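# Untie the knotted rope on the table with two arms

## Task

Remove the knot so the rope ends up resting on the table fully unknotted; the task fails if any part of the rope ever sinks more than about a finger's width beneath the table surface.

## Robot and tools

Robot and frame. Two arms, left_arm and right_arm, each with a two-finger gripper. Positions, velocities and targets in results use the scene frame: origin at table-top height, halfway between the nominal arm bases; +z points up, +x reaches out over the table, and left_arm sits on the +y side (arm names do not match image sides). Real bases are offset from nominal; only a BASES line, if present, gives calibrated places. Printed hand poses may be off by a few centimetres, more at long reach.

Hand geometry. Fingers point along the gripper's +z axis and open and close along its x axis. end_effector_position is the point between the pads, on the last joint's axis; fingertips reach 20 mm further. Each finger is 14 mm thick at the pads. A block juts about 10 cm from the last joint axis toward the gripper's -y and rotates with it.

Rows. Every motion command is a row of 18 numbers, each in [-1, 1], always for both arms: left_arm dx, dy, dz, rx, ry, rz, left_gripper position, force_limit, speed, then the same nine for right_arm/right_gripper. The six pose numbers are offsets, not poses: they count from that arm's Hand target at the start of the action or move, along that Hand target's own axes. 1.0 equals 0.6 m of translation or 180 degrees; rx, ry, rz form a single rotation vector. Six zeros re-command the current Hand target. Gripper position: +1 fully open (120 mm gap), about -0.90 pads touch, -1 closes until blocked. force_limit: -1 about 50 N, 0 about 225 N, +1 about 400 N per finger. speed: -1 is 1.2 mm/s, 0 is 61 mm/s, +1 is 120 mm/s; both start at +1. A 0 in a gripper slot is a real command, so resend your last gripper numbers to leave it unchanged.

execute_actions(actions, cameras). actions is a list of actions; each action is a list of up to 15 rows, each row applied for one 1/30 s step; a short list repeats its final row to fill 15 steps. Every row in an action counts from that action's starting Hand target, so repeating an offset in a new action moves further. An empty list just returns state and images. cameras picks images: omitted/null/["all"] gives all, [] gives none.

move(target, speed, blend, blocking, cameras). target is one 18-number row or a list of up to 15 rows; every row's offsets count from the same starting Hand targets. The grippers travel straight lines, turning the short way, all finishing together, at least 0.5 s and at most 10 s. speed is path top speed in m/s, 0.002 to 2 (default 0.25), rotation capped at twice that in rad/s; one number or one per target. blend (metres) rounds corners at intermediate targets. blocking=false returns after about 0.5 s while motion continues. Gripper numbers of later targets are applied on arrival once everything rests. Paths ignore obstacles and the other arm; faster moves lag, stray and hit harder, and a target beyond a firm contact presses harder and can fault the arm. Avoid paths passing near an arm's own base. The result adds a move: line: done, off_target, moving, held or fault, plus limits (paced = clipped pose, held = steps withheld). Neither done nor off_target tells you about contact.

wait(seconds 0 to 10) lets the scene run holding the last commands. stop brakes a running move (fingers continue). zoom_image(camera, region=[x0,y0,x1,y1]) enlarges part of a latest image, at most 504x504 px; cameras are cam_head_left, cam_head_right, cam_high, cam_left_wrist, cam_right_wrist, each 896x504. clear_fault(arm) clears a reported torque or force fault. finished_scene(scene) ends the current scene, given its number; the rope must already be untied and resting.

Controller. Each step the commanded pose is clipped to 70 mm and 16 degrees from the measured pose. Hand target in the result is the last clipped command, and the next offsets start from it. A gripper often stops short; a new command, even zeros, requests it again, or send the remaining gap as an offset. To stop pressing on something, command the target back past the gripper.

Gripping. Close with position -1; a good grip reads object_status 2 with position_measured (pad gap in 0.1 mm) clearly above 0. Status codes: 0 moving, 1 blocked while opening, 2 blocked while closing, 3 reached target or pads met (nothing held). Changing position by 0.01 or more restarts stopped fingers; to test a grip send -0.98 then -1 with the same force and speed and check the reading stays put.

Result lines. Joint velocities may read within noise (end-effector velocities then omitted). Joint torques and External joint torques follow joint order; positive means toward larger joint angle. Flange force is outside force along the gripper's x y z, with some error and including held weight; no reading means no estimate.

Avoid. Load limits: waist and shoulder 309, elbow 145, wrist joints 40.9 N m; net outside force of 144 N on an arm stops it until clear_fault (release any gripped object first). Don't press grippers into the table hard, and never push the rope deeper than a finger's width below the table top. Keep arms apart: strong contact between them can end the scene, and closing a gripper on the other arm's fingers counts. Don't let the rope or anything fall off the table, don't release it while it swings, and move smoothly. Watch for MOTOR HOT lines; holding loads or stretched arms heats motors and can brake an arm for 30-60 s.

Each tool is called after "Emit:" as name(argument=value, ...), one argument or row to a line, values as JSON.

## Session

Emit:
execute_actions(
  actions=[],
)

Scene clock: 0.00 s.
left_arm: end_effector_position=(+1.3085, +0.4334, +0.2369) position_measured=1200 object_status=3 end_effector_quat_wxyz=(+0.247, +0.569, +0.563, +0.547) | right_arm: end_effector_position=(+0.2406, +0.0892, +0.3099) position_measured=1200 object_status=3 end_effector_quat_wxyz=(-0.134, -0.296, +0.866, -0.380)
Joint positions: left_arm=[-0.198 0.914 1.049 1.698 0.497 -1.506] | right_arm=[1.144 0.455 1.49 -0.341 1.955 -1.104]
Joint velocities: within noise
Joint torques (N m): no reading
External joint torques (N m): no reading
Flange force (N): no reading
Hand target: left_arm +1.3085, +0.4334, +0.2369; +0.247, +0.569, +0.563, +0.547 | right_arm +0.2406, +0.0892, +0.3099; -0.134, -0.296, +0.866, -0.380
Tool commands: left_gripper/position=+1.0 left_gripper/force_limit=+1.0 left_gripper/speed=+1.0 right_gripper/position=+1.0 right_gripper/force_limit=+1.0 right_gripper/speed=+1.0

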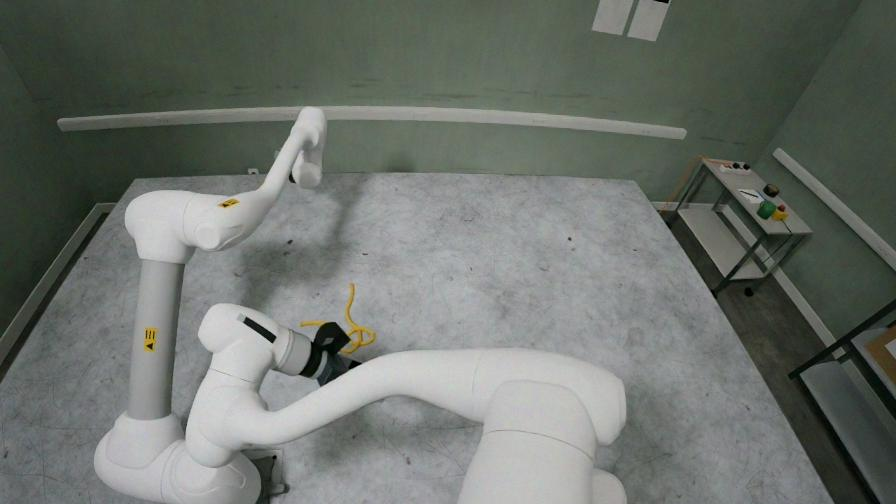

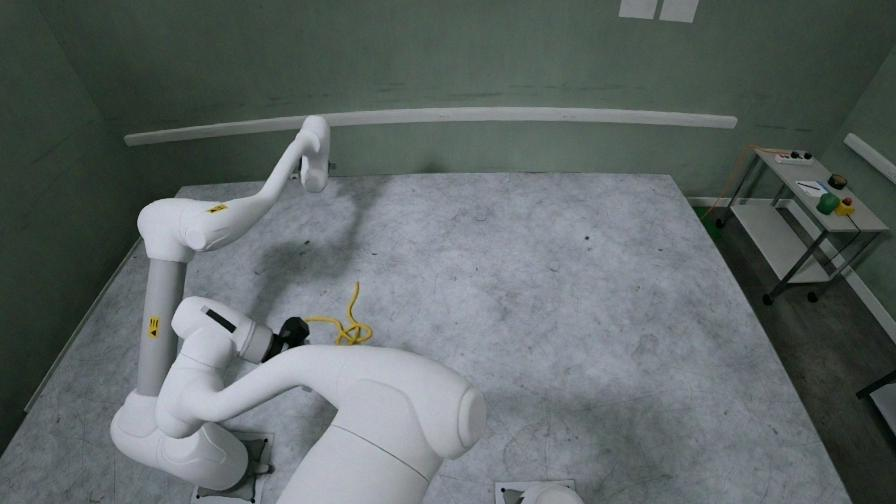

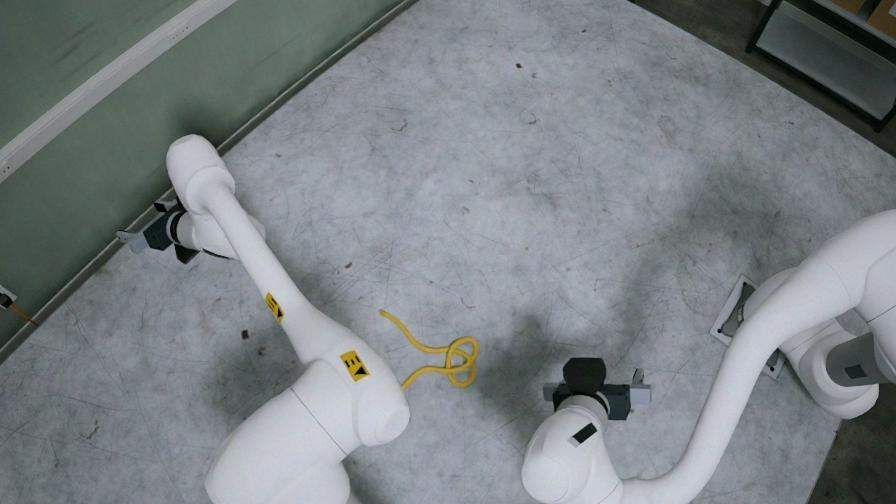

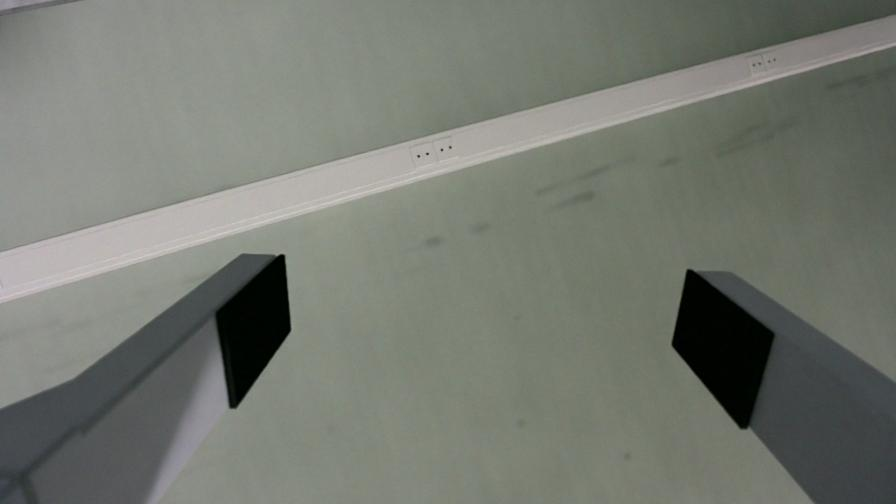

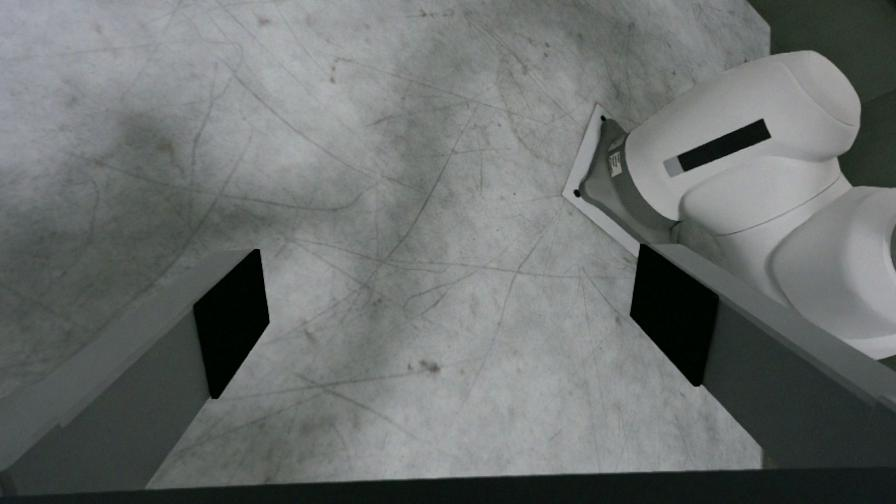

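Emit:
move(
  target=[0,0,0,0,0,0,1,1,1,-0.266,-0.227,-0.084,-0.221,-0.145,0.0536,0.4,-0.7,0.5],
  cameras=["cam_head_left","cam_high","cam_right_wrist"],
)

Scene clock: 31.03 s.
left_arm: end_effector_position=(+1.3085, +0.4334, +0.2369) position_measured=1200 object_status=3 end_effector_quat_wxyz=(+0.247, +0.569, +0.563, +0.547) | right_arm: end_effector_position=(+0.4506, +0.1190, +0.3500) position_measured=822 object_status=3 end_effector_quat_wxyz=(+0.001, -0.238, +0.971, +0.000)
Joint positions: left_arm=[-0.198 0.914 1.049 1.698 0.497 -1.506] | right_arm=[0.786 0.332 1.419 -0.001 1.389 -1.282]
Joint velocities: within noise
Joint torques (N m): left_arm=[2.84 -132.67 -44.26 0.95 1.05 0.15] | right_arm=[-3.39 -79.21 -42.68 3.86 0.44 0.21]
External joint torques (N m): left_arm=[-3.59 3.49 -1.24 0.11 -0.08 -0.12] | right_arm=[3.23 0.48 -1.28 0.32 -0.44 -0.21]
Flange force (N): left_arm=[-7.0 2.3 7.1] | right_arm=[-2.0 4.9 -0.9]
Hand target: left_arm +1.3085, +0.4334, +0.2369; +0.247, +0.569, +0.563, +0.547 | right_arm +0.4506, +0.1189, +0.3499; +0.001, -0.238, +0.971, +0.000
Off the commanded pose: left_arm 0.000 m, 0 deg | right_arm 0.000 m, 0 deg.
move: done
Images, in order (width x height): cam_head_left 896x504, cam_high 896x504, cam_right_wrist 896x504.

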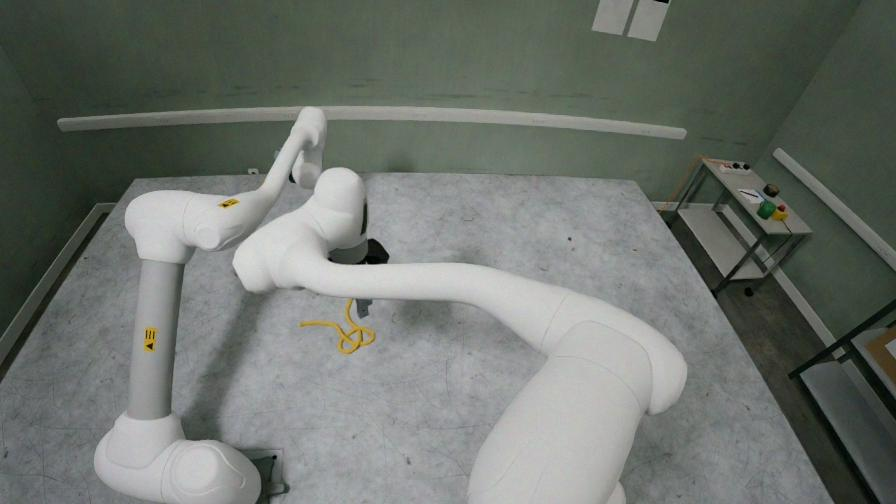

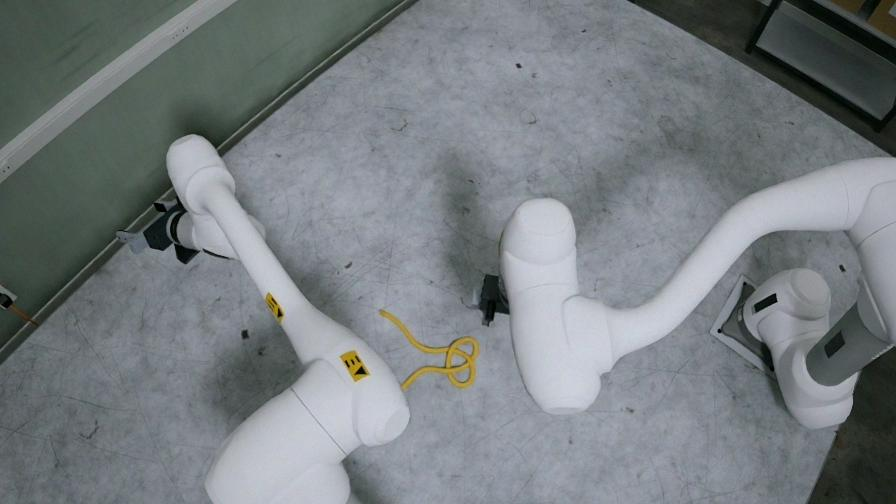

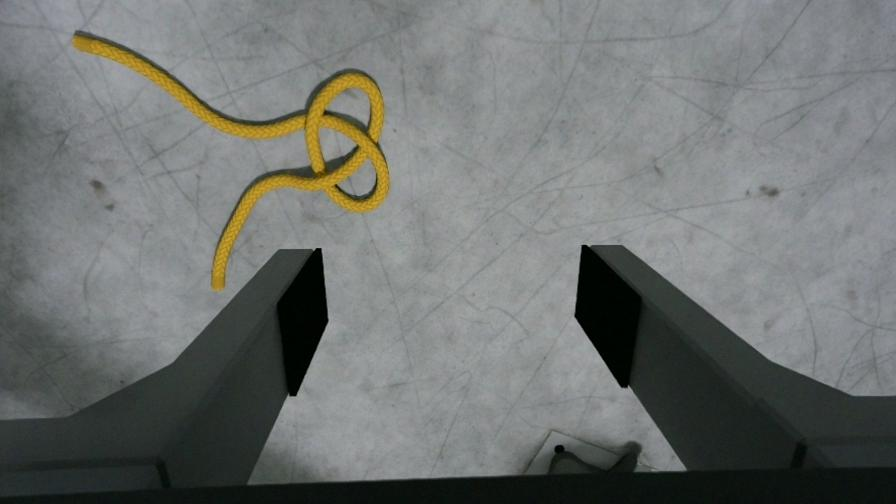

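Emit:
zoom_image(
  camera="cam_right_wrist",
  region=[200, 40, 430, 300],
)

Scaled by 1.938.

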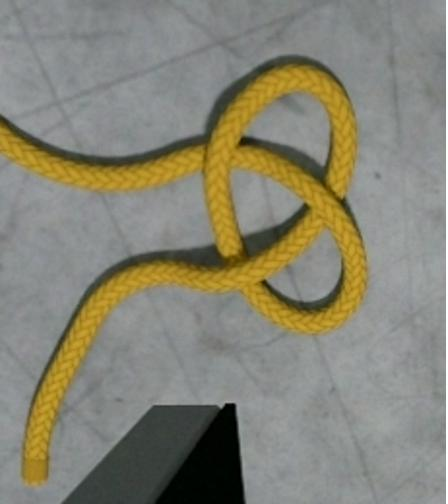

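Emit:
move(
  target=[0,0,0,0,0,0,1,1,1,-0.138,-0.167,0.367,0,0,0,-0.1,-0.7,0.5],
  cameras=["cam_right_wrist"],
)

Scene clock: 54.97 s.
left_arm: end_effector_position=(+1.3085, +0.4334, +0.2369) position_measured=1200 object_status=3 end_effector_quat_wxyz=(+0.247, +0.569, +0.563, +0.547) | right_arm: end_effector_position=(+0.5706, +0.0685, +0.1300) position_measured=507 object_status=3 end_effector_quat_wxyz=(+0.001, -0.238, +0.971, +0.000)
Joint positions: left_arm=[-0.198 0.914 1.049 1.698 0.497 -1.506] | right_arm=[0.637 0.535 1.534 -0.001 1.07 -1.43]
Joint velocities: within noise
Joint torques (N m): left_arm=[2.9 -133.03 -44.33 0.96 1.05 0.11] | right_arm=[-2.18 -94.63 -37.52 3.38 0.25 0.19]
External joint torques (N m): left_arm=[-2.87 3.5 -1.1 0.06 -0.06 -0.08] | right_arm=[2.16 0.19 -1.97 0.38 -0.26 -0.19]
Flange force (N): left_arm=[-6.3 2.2 7.2] | right_arm=[-4.2 3.3 -1.0]
Hand target: left_arm +1.3085, +0.4334, +0.2369; +0.247, +0.569, +0.563, +0.547 | right_arm +0.5707, +0.0685, +0.1299; +0.001, -0.238, +0.971, +0.000
Off the commanded pose: left_arm 0.000 m, 0 deg | right_arm 0.000 m, 0 deg.
move: done
Images, in order (width x height): cam_right_wrist 896x504.

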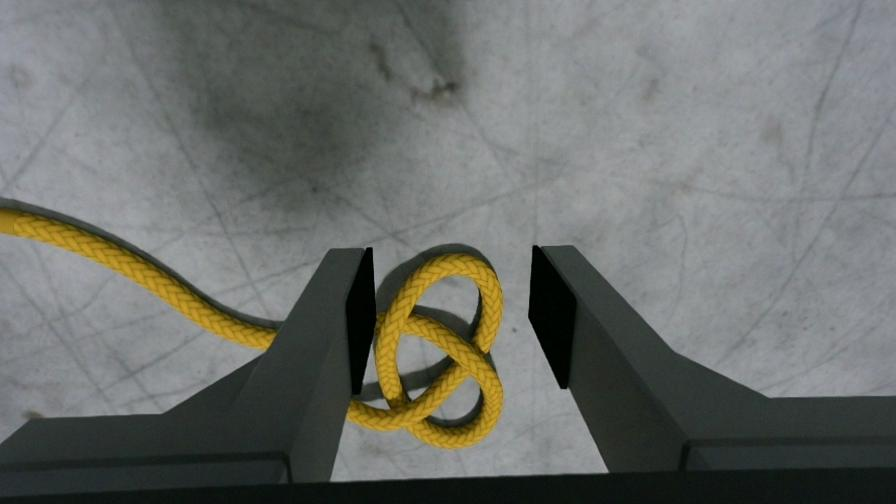

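Emit:
move(
  target=[
    [0,0,0,0,0,0,1,1,1,0.022,0.037,0.12,0,0,0,-0.36,-0.7,0.5],
  ],
  speed=0.2,
  cameras=["cam_right_wrist"],
)

Scene clock: 64.00 s.
left_arm: end_effector_position=(+1.3085, +0.4334, +0.2369) position_measured=1200 object_status=3 end_effector_quat_wxyz=(+0.247, +0.569, +0.563, +0.547) | right_arm: end_effector_position=(+0.5489, +0.0821, +0.0580) position_measured=343 object_status=3 end_effector_quat_wxyz=(+0.001, -0.238, +0.971, +0.000)
Joint positions: left_arm=[-0.198 0.914 1.049 1.698 0.497 -1.506] | right_arm=[0.667 0.585 1.602 -0.001 0.953 -1.4]
Joint velocities: within noise
Joint torques (N m): left_arm=[2.6 -132.85 -44.36 0.96 1.08 0.13] | right_arm=[-3.39 -96.3 -34.43 3.17 0.34 0.25]
External joint torques (N m): left_arm=[-1.94 2.52 -1.43 0.05 -0.06 -0.11] | right_arm=[3.22 0.66 -2.17 0.3 -0.35 -0.25]
Flange force (N): left_arm=[-5.0 2.5 6.9] | right_arm=[-4.8 4.8 -0.1]
Hand target: left_arm +1.3085, +0.4334, +0.2369; +0.247, +0.569, +0.563, +0.547 | right_arm +0.5489, +0.0821, +0.0579; +0.001, -0.238, +0.971, +0.000
Off the commanded pose: left_arm 0.000 m, 0 deg | right_arm 0.000 m, 0 deg.
move: done
Images, in order (width x height): cam_right_wrist 896x504.

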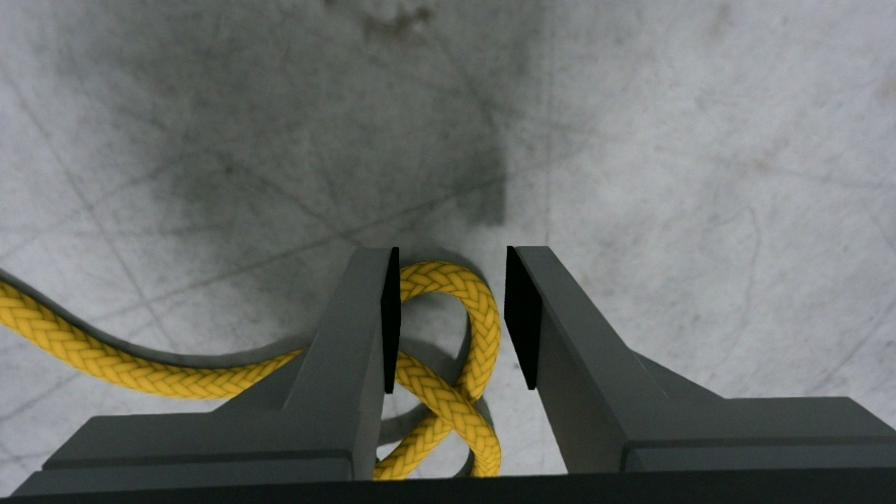

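Emit:
move(
  target=[
    [0,0,0,0,0,0,1,1,1,0.005,0.008,0.049,0,0,0,-0.42,-0.7,0.5],
    [0,0,0,0,0,0,1,1,1,0.005,0.008,0.049,0,0,0,-1,-0.7,-0.2],
  ],
  speed=0.1,
  cameras=["cam_right_wrist"],
)

Scene clock: 77.17 s.
left_arm: end_effector_position=(+1.3085, +0.4334, +0.2369) position_measured=1200 object_status=3 end_effector_quat_wxyz=(+0.247, +0.569, +0.563, +0.547) | right_arm: end_effector_position=(+0.5441, +0.0851, +0.0287) position_measured=158 object_status=2 end_effector_quat_wxyz=(+0.001, -0.238, +0.971, +0.000)
Joint positions: left_arm=[-0.198 0.914 1.049 1.698 0.497 -1.506] | right_arm=[0.674 0.611 1.621 -0.001 0.908 -1.394]
Joint velocities: within noise
Joint torques (N m): left_arm=[2.81 -133.04 -44.19 0.95 1.03 0.12] | right_arm=[-1.99 -78.65 -23.08 2.95 0.84 0.22]
External joint torques (N m): left_arm=[-3.07 3.35 -1.29 0.09 -0.04 -0.09] | right_arm=[2.07 -18.01 -12.22 0.42 -0.84 -0.22]
Flange force (N): left_arm=[-6.5 2.4 7.3] | right_arm=[-3.9 3.2 -22.4]
Hand target: left_arm +1.3085, +0.4334, +0.2369; +0.247, +0.569, +0.563, +0.547 | right_arm +0.5440, +0.0850, +0.0285; +0.001, -0.238, +0.971, +0.000
Off the commanded pose: left_arm 0.000 m, 0 deg | right_arm 0.000 m, 0 deg.
move: done
Images, in order (width x height): cam_right_wrist 896x504.

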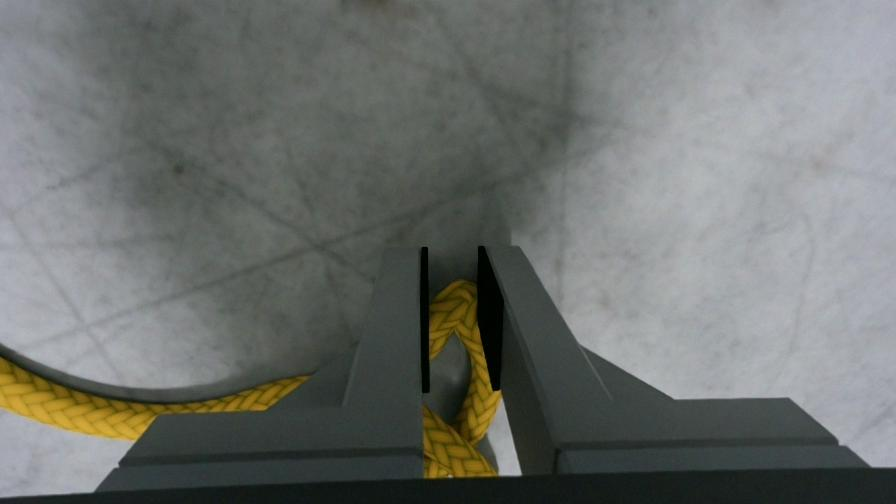

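Emit:
move(
  target=[
    [0,0,0,0,0,0,1,1,1,0,0,-0.05,0,0,0,-1,-0.7,-0.2],
    [0,0,0,0,0,0,1,1,1,0,-0.1,-0.07,0,0,0,-1,-0.7,-0.2],
  ],
  speed=0.1,
  cameras=["cam_right_wrist"],
)

Scene clock: 84.97 s.
left_arm: end_effector_position=(+1.3085, +0.4334, +0.2369) position_measured=1200 object_status=3 end_effector_quat_wxyz=(+0.247, +0.569, +0.563, +0.547) | right_arm: end_effector_position=(+0.5717, +0.0318, +0.0705) position_measured=-1 object_status=3 end_effector_quat_wxyz=(+0.001, -0.238, +0.971, +0.000)
Joint positions: left_arm=[-0.198 0.914 1.049 1.698 0.497 -1.506] | right_arm=[0.598 0.556 1.624 -0.001 0.96 -1.469]
Joint velocities: within noise
Joint torques (N m): left_arm=[2.87 -132.95 -44.31 0.96 1.06 0.11] | right_arm=[-2.91 -93.61 -35.08 3.16 0.36 0.2]
External joint torques (N m): left_arm=[-3.73 4.69 -0.73 0.09 -0.09 -0.08] | right_arm=[2.94 -0.36 -1.81 0.35 -0.36 -0.2]
Flange force (N): left_arm=[-7.6 1.6 7.8] | right_arm=[-2.9 3.9 -0.9]
Hand target: left_arm +1.3085, +0.4334, +0.2369; +0.247, +0.569, +0.563, +0.547 | right_arm +0.5717, +0.0318, +0.0705; +0.001, -0.238, +0.971, +0.000
Off the commanded pose: left_arm 0.000 m, 0 deg | right_arm 0.000 m, 0 deg.
move: done
Images, in order (width x height): cam_right_wrist 896x504.

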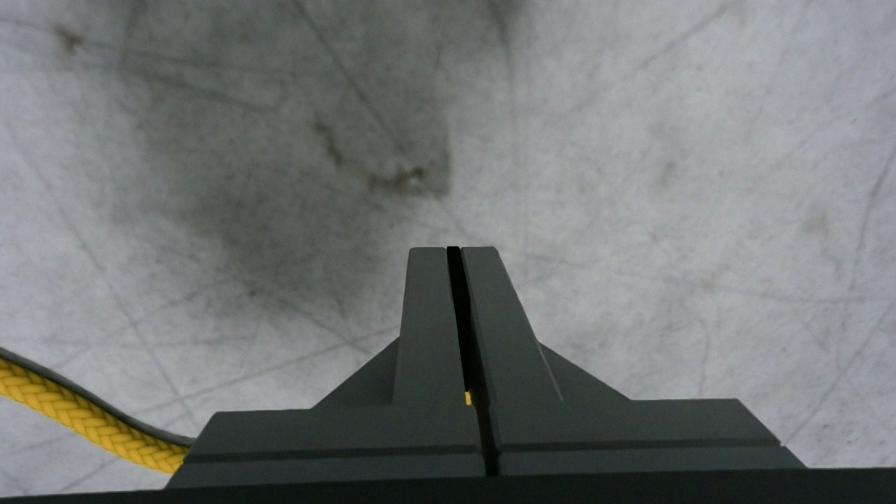

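Emit:
move(
  target=[
    [0,0,0,0,0,0,1,1,1,0,0.05,-0.15,0,0,0,0.1,-0.7,0.5],
  ],
  cameras=["cam_right_wrist"],
)

Emit:
zoom_image(
  camera="cam_right_wrist",
  region=[330, 180, 580, 380],
)

Scene clock: 98.10 s.
left_arm: end_effector_position=(+1.3085, +0.4334, +0.2369) position_measured=1200 object_status=3 end_effector_quat_wxyz=(+0.247, +0.569, +0.563, +0.547) | right_arm: end_effector_position=(+0.5577, +0.0583, +0.1605) position_measured=633 object_status=3 end_effector_quat_wxyz=(+0.001, -0.238, +0.971, +0.000)
Joint positions: left_arm=[-0.198 0.914 1.049 1.698 0.497 -1.506] | right_arm=[0.636 0.489 1.548 -0.001 1.103 -1.431]
Joint velocities: within noise
Joint torques (N m): left_arm=[2.71 -132.76 -44.28 0.98 1.05 0.12] | right_arm=[-2.94 -90.33 -38.5 3.5 0.38 0.2]
External joint torques (N m): left_arm=[-3.54 3.34 -1.22 0.08 -0.09 -0.09] | right_arm=[2.25 0.4 -1.46 0.29 -0.39 -0.2]
Flange force (N): left_arm=[-6.8 2.4 6.9] | right_arm=[-3.2 3.2 -0.3]
Hand target: left_arm +1.3085, +0.4334, +0.2369; +0.247, +0.569, +0.563, +0.547 | right_arm +0.5577, +0.0583, +0.1605; +0.001, -0.238, +0.971, +0.000
Off the commanded pose: left_arm 0.000 m, 0 deg | right_arm 0.000 m, 0 deg.
move: done
Images, in order (width x height): cam_right_wrist 896x504.

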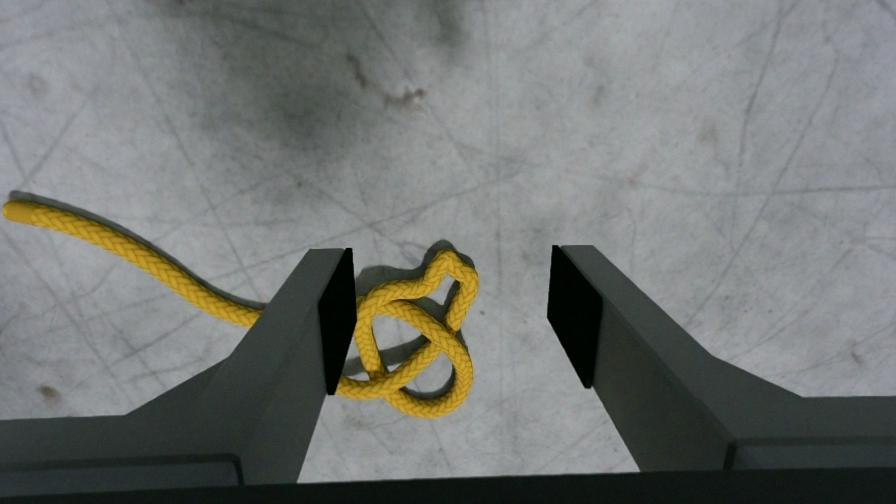

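Scaled by 2.016.

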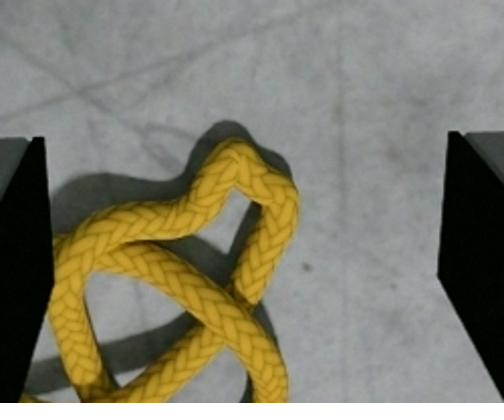

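Emit:
move(
  target=[
    [0,0,0,0,0,0,1,1,1,-0.023,0.098,0.1,0,0,-0.289,-0.3,-0.7,0.5],
  ],
  cameras=["cam_right_wrist"],
)

Scene clock: 128.43 s.
left_arm: end_effector_position=(+1.3085, +0.4334, +0.2369) position_measured=1200 object_status=3 end_effector_quat_wxyz=(+0.247, +0.569, +0.563, +0.547) | right_arm: end_effector_position=(+0.5428, +0.1169, +0.1005) position_measured=381 object_status=3 end_effector_quat_wxyz=(+0.001, -0.640, +0.769, +0.000)
Joint positions: left_arm=[-0.198 0.914 1.049 1.698 0.497 -1.506] | right_arm=[0.705 0.572 1.533 -0.001 1.035 -2.27]
Joint velocities: within noise
Joint torques (N m): left_arm=[2.99 -132.76 -44.22 0.96 1.04 0.11] | right_arm=[-2.87 -96.97 -36.93 3.21 0.32 0.21]
External joint torques (N m): left_arm=[-3.25 3.66 -1.04 0.07 -0.06 -0.08] | right_arm=[3.14 0.25 -1.58 0.47 -0.37 -0.21]
Flange force (N): left_arm=[-6.7 2.1 7.1] | right_arm=[-5.2 0.5 -0.3]
Hand target: left_arm +1.3085, +0.4334, +0.2369; +0.247, +0.569, +0.563, +0.547 | right_arm +0.5428, +0.1169, +0.1005; +0.001, -0.640, +0.769, +0.000
Off the commanded pose: left_arm 0.000 m, 0 deg | right_arm 0.000 m, 0 deg.
move: done
Images, in order (width x height): cam_right_wrist 896x504.

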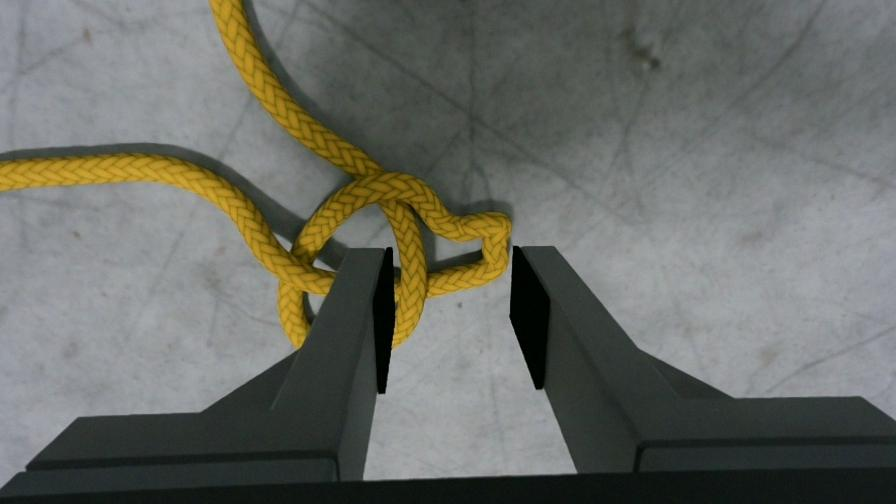

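Emit:
move(
  target=[
    [0,0,0,0,0,0,1,1,1,-0.042,0.011,0.06,0,0,0,-0.4,-0.7,0.5],
    [0,0,0,0,0,0,1,1,1,-0.042,0.011,0.102,0,0,0,-0.4,-0.7,0.5],
  ],
  speed=0.1,
  cameras=["cam_right_wrist"],
)

Scene clock: 145.27 s.
left_arm: end_effector_position=(+1.3085, +0.4334, +0.2369) position_measured=1200 object_status=3 end_effector_quat_wxyz=(+0.247, +0.569, +0.563, +0.547) | right_arm: end_effector_position=(+0.5410, +0.1429, +0.0394) position_measured=318 object_status=3 end_effector_quat_wxyz=(+0.001, -0.640, +0.769, +0.000)
Joint positions: left_arm=[-0.198 0.914 1.049 1.698 0.497 -1.506] | right_arm=[0.731 0.648 1.53 -0.001 0.962 -2.244]
Joint velocities: within noise
Joint torques (N m): left_arm=[2.76 -132.87 -44.26 0.94 1.07 0.16] | right_arm=[-2.72 -101.98 -35.36 3.18 0.35 0.15]
External joint torques (N m): left_arm=[-2.37 3.31 -1.27 0.08 -0.07 -0.13] | right_arm=[3.15 0.88 -1.32 0.34 -0.41 -0.15]
Flange force (N): left_arm=[-5.8 2.1 7.4] | right_arm=[-5.4 0.5 0.7]
Hand target: left_arm +1.3085, +0.4334, +0.2369; +0.247, +0.569, +0.563, +0.547 | right_arm +0.5410, +0.1429, +0.0393; +0.001, -0.640, +0.769, +0.000
Off the commanded pose: left_arm 0.000 m, 0 deg | right_arm 0.000 m, 0 deg.
move: done
Images, in order (width x height): cam_right_wrist 896x504.

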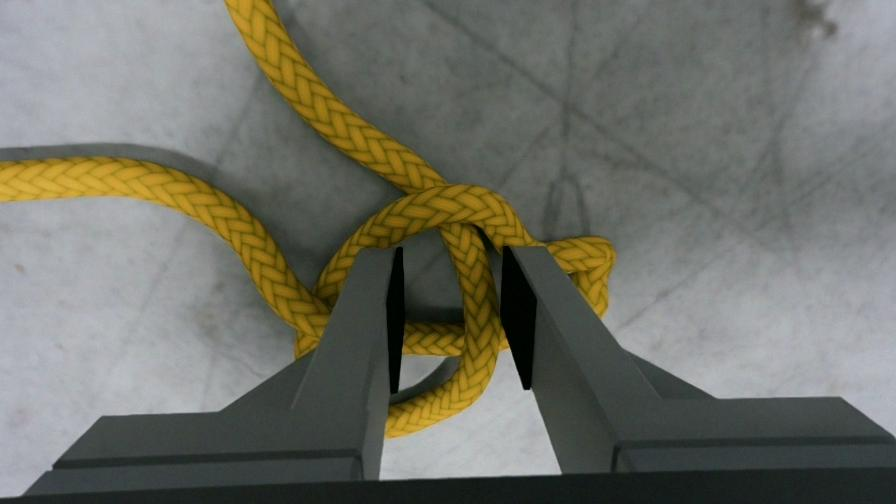

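Emit:
move(
  target=[
    [0,0,0,0,0,0,1,1,1,0.008,0.01,0,0,0,0,-0.4,-0.7,0.5],
    [0,0,0,0,0,0,1,1,1,0.008,0.01,0,0,0,0,-1,0,-0.2],
    [0,0,0,0,0,0,1,1,1,0.008,0.01,-0.05,0,0,0,-1,0,-0.2],
    [0,0,0,0,0,0,1,1,1,0.008,0.16,-0.08,0,0,0,-1,0,-0.2],
  ],
  speed=0.1,
  cameras=["cam_right_wrist","cam_head_left"],
)

Scene clock: 159.37 s.
left_arm: end_effector_position=(+1.3085, +0.4334, +0.2369) position_measured=1200 object_status=3 end_effector_quat_wxyz=(+0.247, +0.569, +0.563, +0.547) | right_arm: end_effector_position=(+0.4457, +0.1555, +0.0871) position_measured=-3 object_status=3 end_effector_quat_wxyz=(+0.001, -0.640, +0.769, +0.000)
Joint positions: left_arm=[-0.198 0.914 1.049 1.698 0.497 -1.506] | right_arm=[0.824 0.528 1.636 -0.001 0.976 -2.151]
Joint velocities: within noise
Joint torques (N m): left_arm=[2.89 -132.99 -44.28 0.97 1.05 0.14] | right_arm=[-2.15 -91.7 -35.66 3.66 0.22 0.14]
External joint torques (N m): left_arm=[-3.24 3.18 -1.31 0.07 -0.06 -0.11] | right_arm=[2.09 1.54 -1.08 -0.16 -0.27 -0.14]
Flange force (N): left_arm=[-6.5 2.5 7.0] | right_arm=[-5.0 -0.1 1.1]
Hand target: left_arm +1.3085, +0.4334, +0.2369; +0.247, +0.569, +0.563, +0.547 | right_arm +0.4456, +0.1555, +0.0872; +0.001, -0.640, +0.769, +0.000
Off the commanded pose: left_arm 0.000 m, 0 deg | right_arm 0.000 m, 0 deg.
move: done
Images, in order (width x height): cam_head_left 896x504, cam_right_wrist 896x504.

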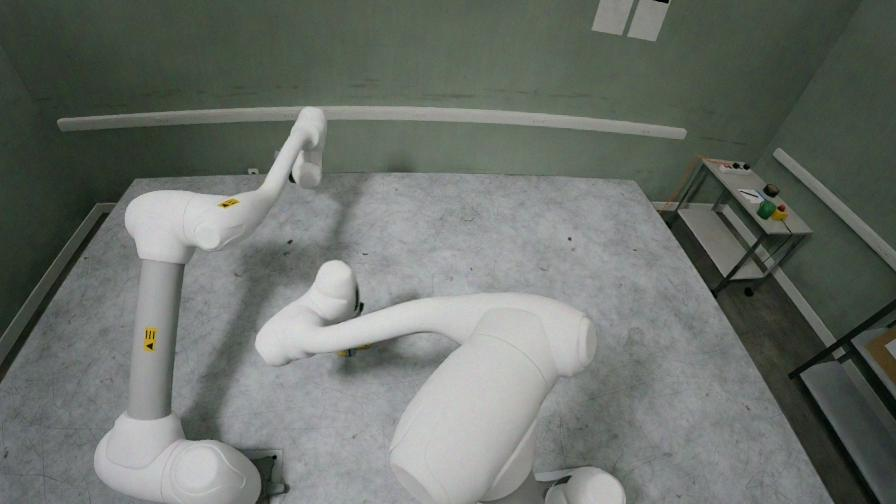

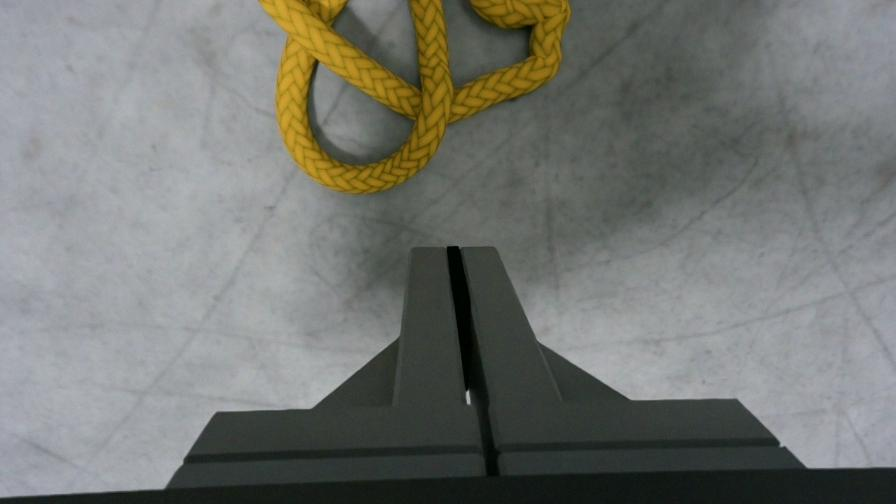

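Emit:
move(
  target=[
    [0,0,0,0,0,0,1,1,1,0,0,0,0,0,0,-0.4,-0.7,0.5],
    [0,0,0,0,0,0,1,1,1,-0.003,-0.14,0.05,0,0,0,-0.4,-0.7,0.5],
  ],
  speed=0.2,
  cameras=["cam_right_wrist"],
)

Scene clock: 174.10 s.
left_arm: end_effector_position=(+1.3085, +0.4334, +0.2369) position_measured=1200 object_status=3 end_effector_quat_wxyz=(+0.247, +0.569, +0.563, +0.547) | right_arm: end_effector_position=(+0.5286, +0.1421, +0.0573) position_measured=318 object_status=3 end_effector_quat_wxyz=(+0.001, -0.640, +0.769, +0.000)
Joint positions: left_arm=[-0.198 0.914 1.049 1.698 0.497 -1.506] | right_arm=[0.74 0.619 1.544 -0.001 0.977 -2.235]
Joint velocities: within noise
Joint torques (N m): left_arm=[2.76 -132.77 -44.26 0.96 1.07 0.12] | right_arm=[-2.84 -99.8 -34.93 3.29 0.29 0.23]
External joint torques (N m): left_arm=[-2.83 4.18 -0.85 0.07 -0.08 -0.09] | right_arm=[3.1 0.37 -2.21 0.26 -0.34 -0.23]
Flange force (N): left_arm=[-6.6 1.7 7.6] | right_arm=[-6.5 -0.4 -0.4]
Hand target: left_arm +1.3085, +0.4334, +0.2369; +0.247, +0.569, +0.563, +0.547 | right_arm +0.5286, +0.1421, +0.0573; +0.001, -0.640, +0.769, +0.000
Off the commanded pose: left_arm 0.000 m, 0 deg | right_arm 0.000 m, 0 deg.
move: done
Images, in order (width x height): cam_right_wrist 896x504.

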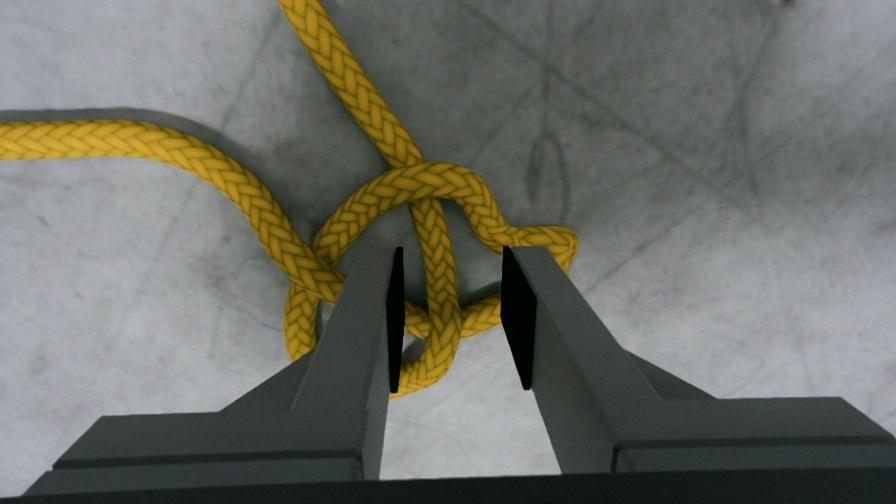

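Emit:
move(
  target=[
    [0,0,0,0,0,0,1,1,1,-0.02,-0.006,0,0,0,0,-0.5,-0.7,0.5],
    [0,0,0,0,0,0,1,1,1,-0.02,-0.006,0.04,0,0,0,-0.5,-0.7,0.5],
  ],
  speed=0.06,
  cameras=["cam_right_wrist"],
)

Scene clock: 183.93 s.
left_arm: end_effector_position=(+1.3085, +0.4334, +0.2369) position_measured=1200 object_status=3 end_effector_quat_wxyz=(+0.247, +0.569, +0.563, +0.547) | right_arm: end_effector_position=(+0.5344, +0.1533, +0.0335) position_measured=255 object_status=3 end_effector_quat_wxyz=(+0.001, -0.640, +0.769, +0.000)
Joint positions: left_arm=[-0.198 0.914 1.049 1.698 0.497 -1.506] | right_arm=[0.745 0.656 1.528 -0.001 0.956 -2.23]
Joint velocities: within noise
Joint torques (N m): left_arm=[2.86 -132.91 -44.34 0.96 1.11 0.11] | right_arm=[-2.62 -87.56 -28.56 3.28 -0.16 0.15]
External joint torques (N m): left_arm=[-3.06 2.91 -1.34 0.08 -0.12 -0.09] | right_arm=[2.36 -15.01 -8.27 0.22 0.1 -0.15]
Flange force (N): left_arm=[-6.1 2.5 6.8] | right_arm=[-1.8 1.9 -18.1]
Hand target: left_arm +1.3085, +0.4334, +0.2369; +0.247, +0.569, +0.563, +0.547 | right_arm +0.5344, +0.1533, +0.0333; +0.001, -0.640, +0.769, +0.000
Off the commanded pose: left_arm 0.000 m, 0 deg | right_arm 0.000 m, 0 deg.
move: done
Images, in order (width x height): cam_right_wrist 896x504.

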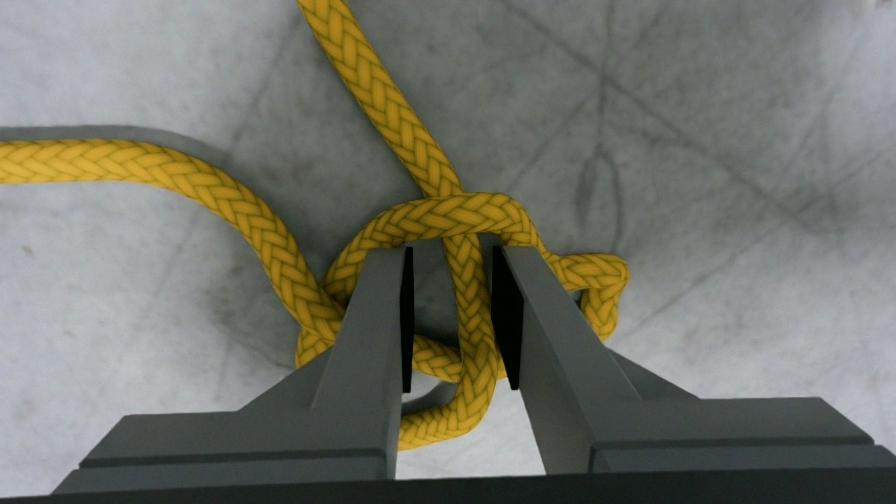

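Emit:
move(
  target=[
    [0,0,0,0,0,0,1,1,1,-0.002,0.002,0.002,0,0,0,-1,-0.3,-0.2],
    [0,0,0,0,0,0,1,1,1,0,0.002,-0.05,0,0,0,-1,-0.3,-0.2],
  ],
  speed=0.05,
  cameras=["cam_right_wrist"],
)

Scene clock: 202.93 s.
left_arm: end_effector_position=(+1.3085, +0.4334, +0.2369) position_measured=1200 object_status=3 end_effector_quat_wxyz=(+0.247, +0.569, +0.563, +0.547) | right_arm: end_effector_position=(+0.5332, +0.1535, +0.0633) position_measured=-2 object_status=3 end_effector_quat_wxyz=(+0.001, -0.640, +0.769, +0.000)
Joint positions: left_arm=[-0.198 0.914 1.049 1.698 0.497 -1.506] | right_arm=[0.747 0.629 1.514 -0.001 0.998 -2.229]
Joint velocities: within noise
Joint torques (N m): left_arm=[2.75 -133.03 -44.28 0.98 1.08 0.1] | right_arm=[-2.42 -101.63 -36.29 3.26 0.26 0.19]
External joint torques (N m): left_arm=[-2.76 3.73 -1.18 0.05 -0.09 -0.07] | right_arm=[2.13 1.01 -1.39 0.33 -0.31 -0.19]
Flange force (N): left_arm=[-6.5 2.4 7.9] | right_arm=[-5.0 -0.7 0.5]
Hand target: left_arm +1.3085, +0.4334, +0.2369; +0.247, +0.569, +0.563, +0.547 | right_arm +0.5332, +0.1535, +0.0633; +0.001, -0.640, +0.769, +0.000
Off the commanded pose: left_arm 0.000 m, 0 deg | right_arm 0.000 m, 0 deg.
move: done
Images, in order (width x height): cam_right_wrist 896x504.

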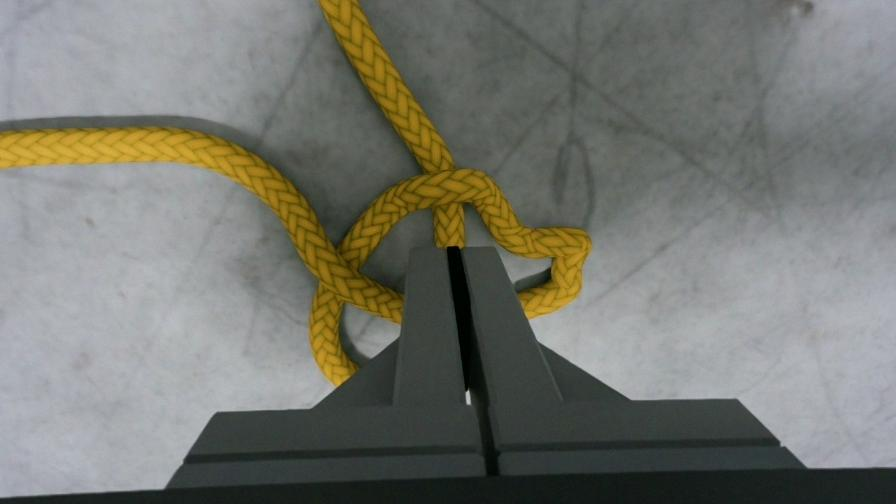

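Emit:
move(
  target=[
    [0,0,0,0,0,0,1,1,1,0,0,-0.03,0,0,0,-0.3,-0.7,0.5],
    [0,0,0,0,0,0,1,1,1,-0.04,0.08,-0.1,0,0,0.23,-0.3,-0.7,0.5],
  ],
  speed=0.25,
  cameras=["cam_right_wrist"],
)

Scene clock: 231.97 s.
left_arm: end_effector_position=(+1.3085, +0.4334, +0.2369) position_measured=1200 object_status=3 end_effector_quat_wxyz=(+0.247, +0.569, +0.563, +0.547) | right_arm: end_effector_position=(+0.4902, +0.1857, +0.1233) position_measured=381 object_status=3 end_effector_quat_wxyz=(+0.001, -0.327, +0.945, +0.000)
Joint positions: left_arm=[-0.198 0.914 1.049 1.698 0.497 -1.506] | right_arm=[0.81 0.57 1.49 -0.001 1.08 -1.442]
Joint velocities: within noise
Joint torques (N m): left_arm=[2.72 -133.01 -44.29 0.97 1.06 0.14] | right_arm=[-2.64 -98.21 -37.9 3.48 0.34 0.19]
External joint torques (N m): left_arm=[-2.54 3.25 -1.34 0.05 -0.05 -0.11] | right_arm=[2.8 1.06 -1.55 0.28 -0.35 -0.19]
Flange force (N): left_arm=[-6.0 2.5 7.5] | right_arm=[-4.4 3.9 0.2]
Hand target: left_arm +1.3085, +0.4334, +0.2369; +0.247, +0.569, +0.563, +0.547 | right_arm +0.4902, +0.1857, +0.1233; +0.001, -0.327, +0.945, +0.000
Off the commanded pose: left_arm 0.000 m, 0 deg | right_arm 0.000 m, 0 deg.
move: done
Images, in order (width x height): cam_right_wrist 896x504.

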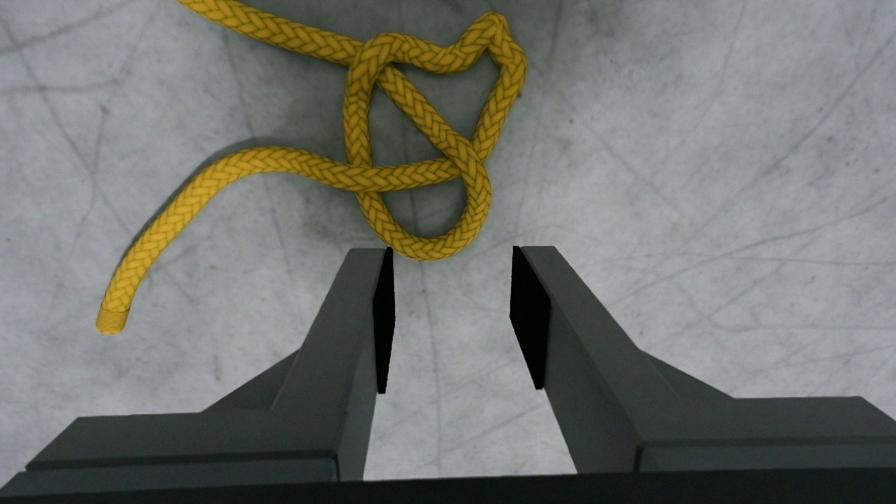

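Emit:
move(
  target=[0,0,0,0,0,0,1,1,1,0.015,-0.032,0.105,0,0,0,-0.55,-0.7,0.5],
  speed=0.2,
  cameras=["cam_right_wrist"],
)

Scene clock: 252.57 s.
left_arm: end_effector_position=(+1.3085, +0.4334, +0.2369) position_measured=1200 object_status=3 end_effector_quat_wxyz=(+0.247, +0.569, +0.563, +0.547) | right_arm: end_effector_position=(+0.4951, +0.1651, +0.0603) position_measured=224 object_status=3 end_effector_quat_wxyz=(+0.001, -0.327, +0.945, +0.000)
Joint positions: left_arm=[-0.198 0.914 1.049 1.698 0.497 -1.506] | right_arm=[0.788 0.606 1.559 -0.001 0.974 -1.464]
Joint velocities: within noise
Joint torques (N m): left_arm=[2.85 -133 -44.34 0.96 1.03 0.1] | right_arm=[-2.96 -98.91 -36.01 3.13 0.2 0.23]
External joint torques (N m): left_arm=[-2.73 2.79 -1.46 0.07 -0.03 -0.08] | right_arm=[2.54 0.94 -1.11 0.38 -0.21 -0.23]
Flange force (N): left_arm=[-6.0 2.8 7.1] | right_arm=[-3.3 3.3 0.5]
Hand target: left_arm +1.3085, +0.4334, +0.2369; +0.247, +0.569, +0.563, +0.547 | right_arm +0.4951, +0.1651, +0.0603; +0.001, -0.327, +0.945, +0.000
Off the commanded pose: left_arm 0.000 m, 0 deg | right_arm 0.000 m, 0 deg.
move: done
Images, in order (width x height): cam_right_wrist 896x504.

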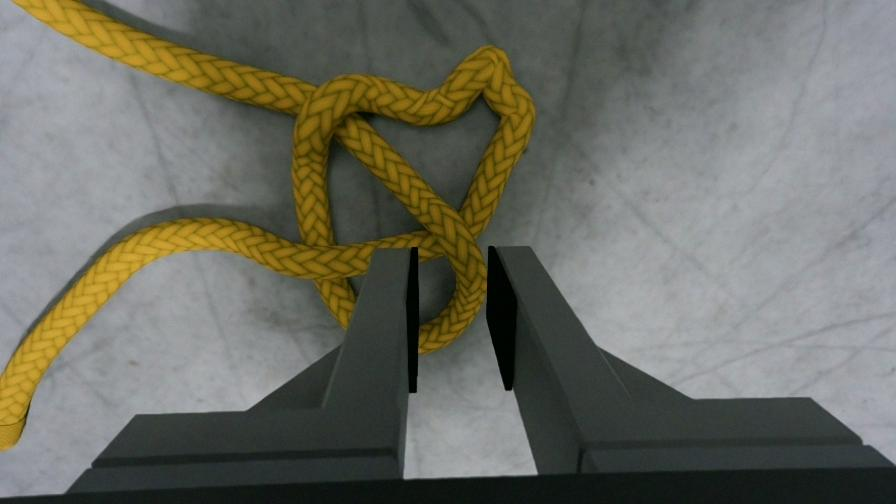

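Emit:
move(
  target=[
    [0,0,0,0,0,0,1,1,1,-0.001,0.002,0.056,0,0,0,-0.55,-0.7,0.5],
    [0,0,0,0,0,0,1,1,1,-0.001,0.002,0.056,0,0,0,-1,-0.3,-0.2],
  ],
  speed=0.06,
  cameras=["cam_right_wrist"],
)

Scene clock: 259.93 s.
left_arm: end_effector_position=(+1.3085, +0.4334, +0.2369) position_measured=1200 object_status=3 end_effector_quat_wxyz=(+0.247, +0.569, +0.563, +0.547) | right_arm: end_effector_position=(+0.4965, +0.1679, +0.0317) position_measured=224 object_status=3 end_effector_quat_wxyz=(+0.003, -0.327, +0.945, +0.001)
Joint positions: left_arm=[-0.198 0.914 1.049 1.698 0.497 -1.506] | right_arm=[0.79 0.635 1.571 -0.001 0.929 -1.463]
Joint velocities: within noise
Joint torques (N m): left_arm=[2.75 -132.99 -44.21 0.98 1.07 0.12] | right_arm=[-3.79 -28.73 4.63 3.22 2.23 0.21]
External joint torques (N m): left_arm=[-2.39 4.97 -0.64 0.01 -0.07 -0.09] | right_arm=[3.9 -70.69 -40.59 0.21 -2.25 -0.21]
External joint torques when the fault began: right_arm=[3.37 -123.58 -67.25 -0.3 -2.41 -0.19]
Flange force (N): left_arm=[-6.7 1.5 8.7] | right_arm=[-1.7 4.7 -84.0]
Flange force when the fault began (N): right_arm=[3.5 3.2 -147.4]
Hand target: left_arm +1.3085, +0.4334, +0.2369; +0.247, +0.569, +0.563, +0.547 | right_arm +0.4965, +0.1679, +0.0317; +0.003, -0.327, +0.945, +0.001 (not the last commanded pose)
Tool commands: left_gripper/position=+1.0 left_gripper/force_limit=+1.0 left_gripper/speed=+1.0 right_gripper/position=-0.55 right_gripper/force_limit=-0.7 right_gripper/speed=+0.5
Off the commanded pose: left_arm 0.000 m, 0 deg | right_arm 0.006 m, 0 deg.
FORCE FAULT: contact force on the right arm reached its limit, and that arm stopped. The contact can be on any part of that arm, not only on its tool. That arm's remaining commands of this call were not run. That arm is still stopped at the end of this call. While its stop runs, that arm, its gripper or tool too, takes no new command.
CLEAR FAULT: the right arm stays stopped until you call clear_fault(arm="right_arm").
move: fault (right_arm); path passed 1 of 2 targets; target 2's new numbers were not sent
Images, in order (width x height): cam_right_wrist 896x504.

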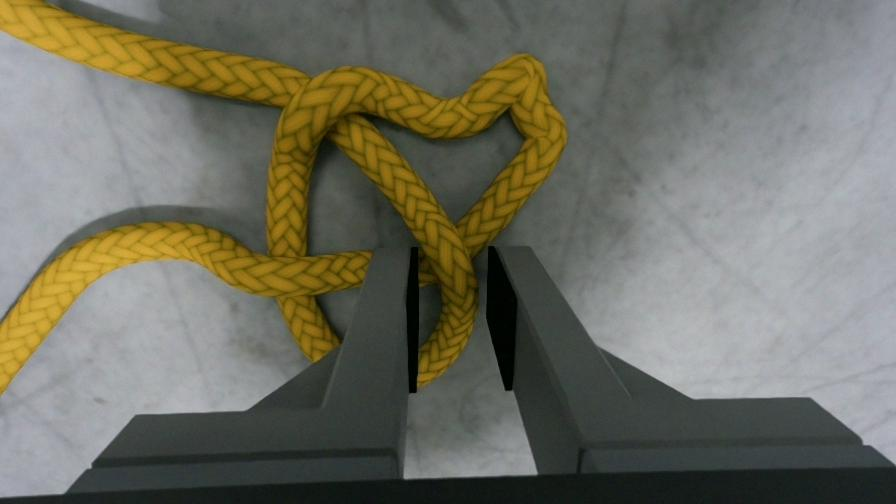

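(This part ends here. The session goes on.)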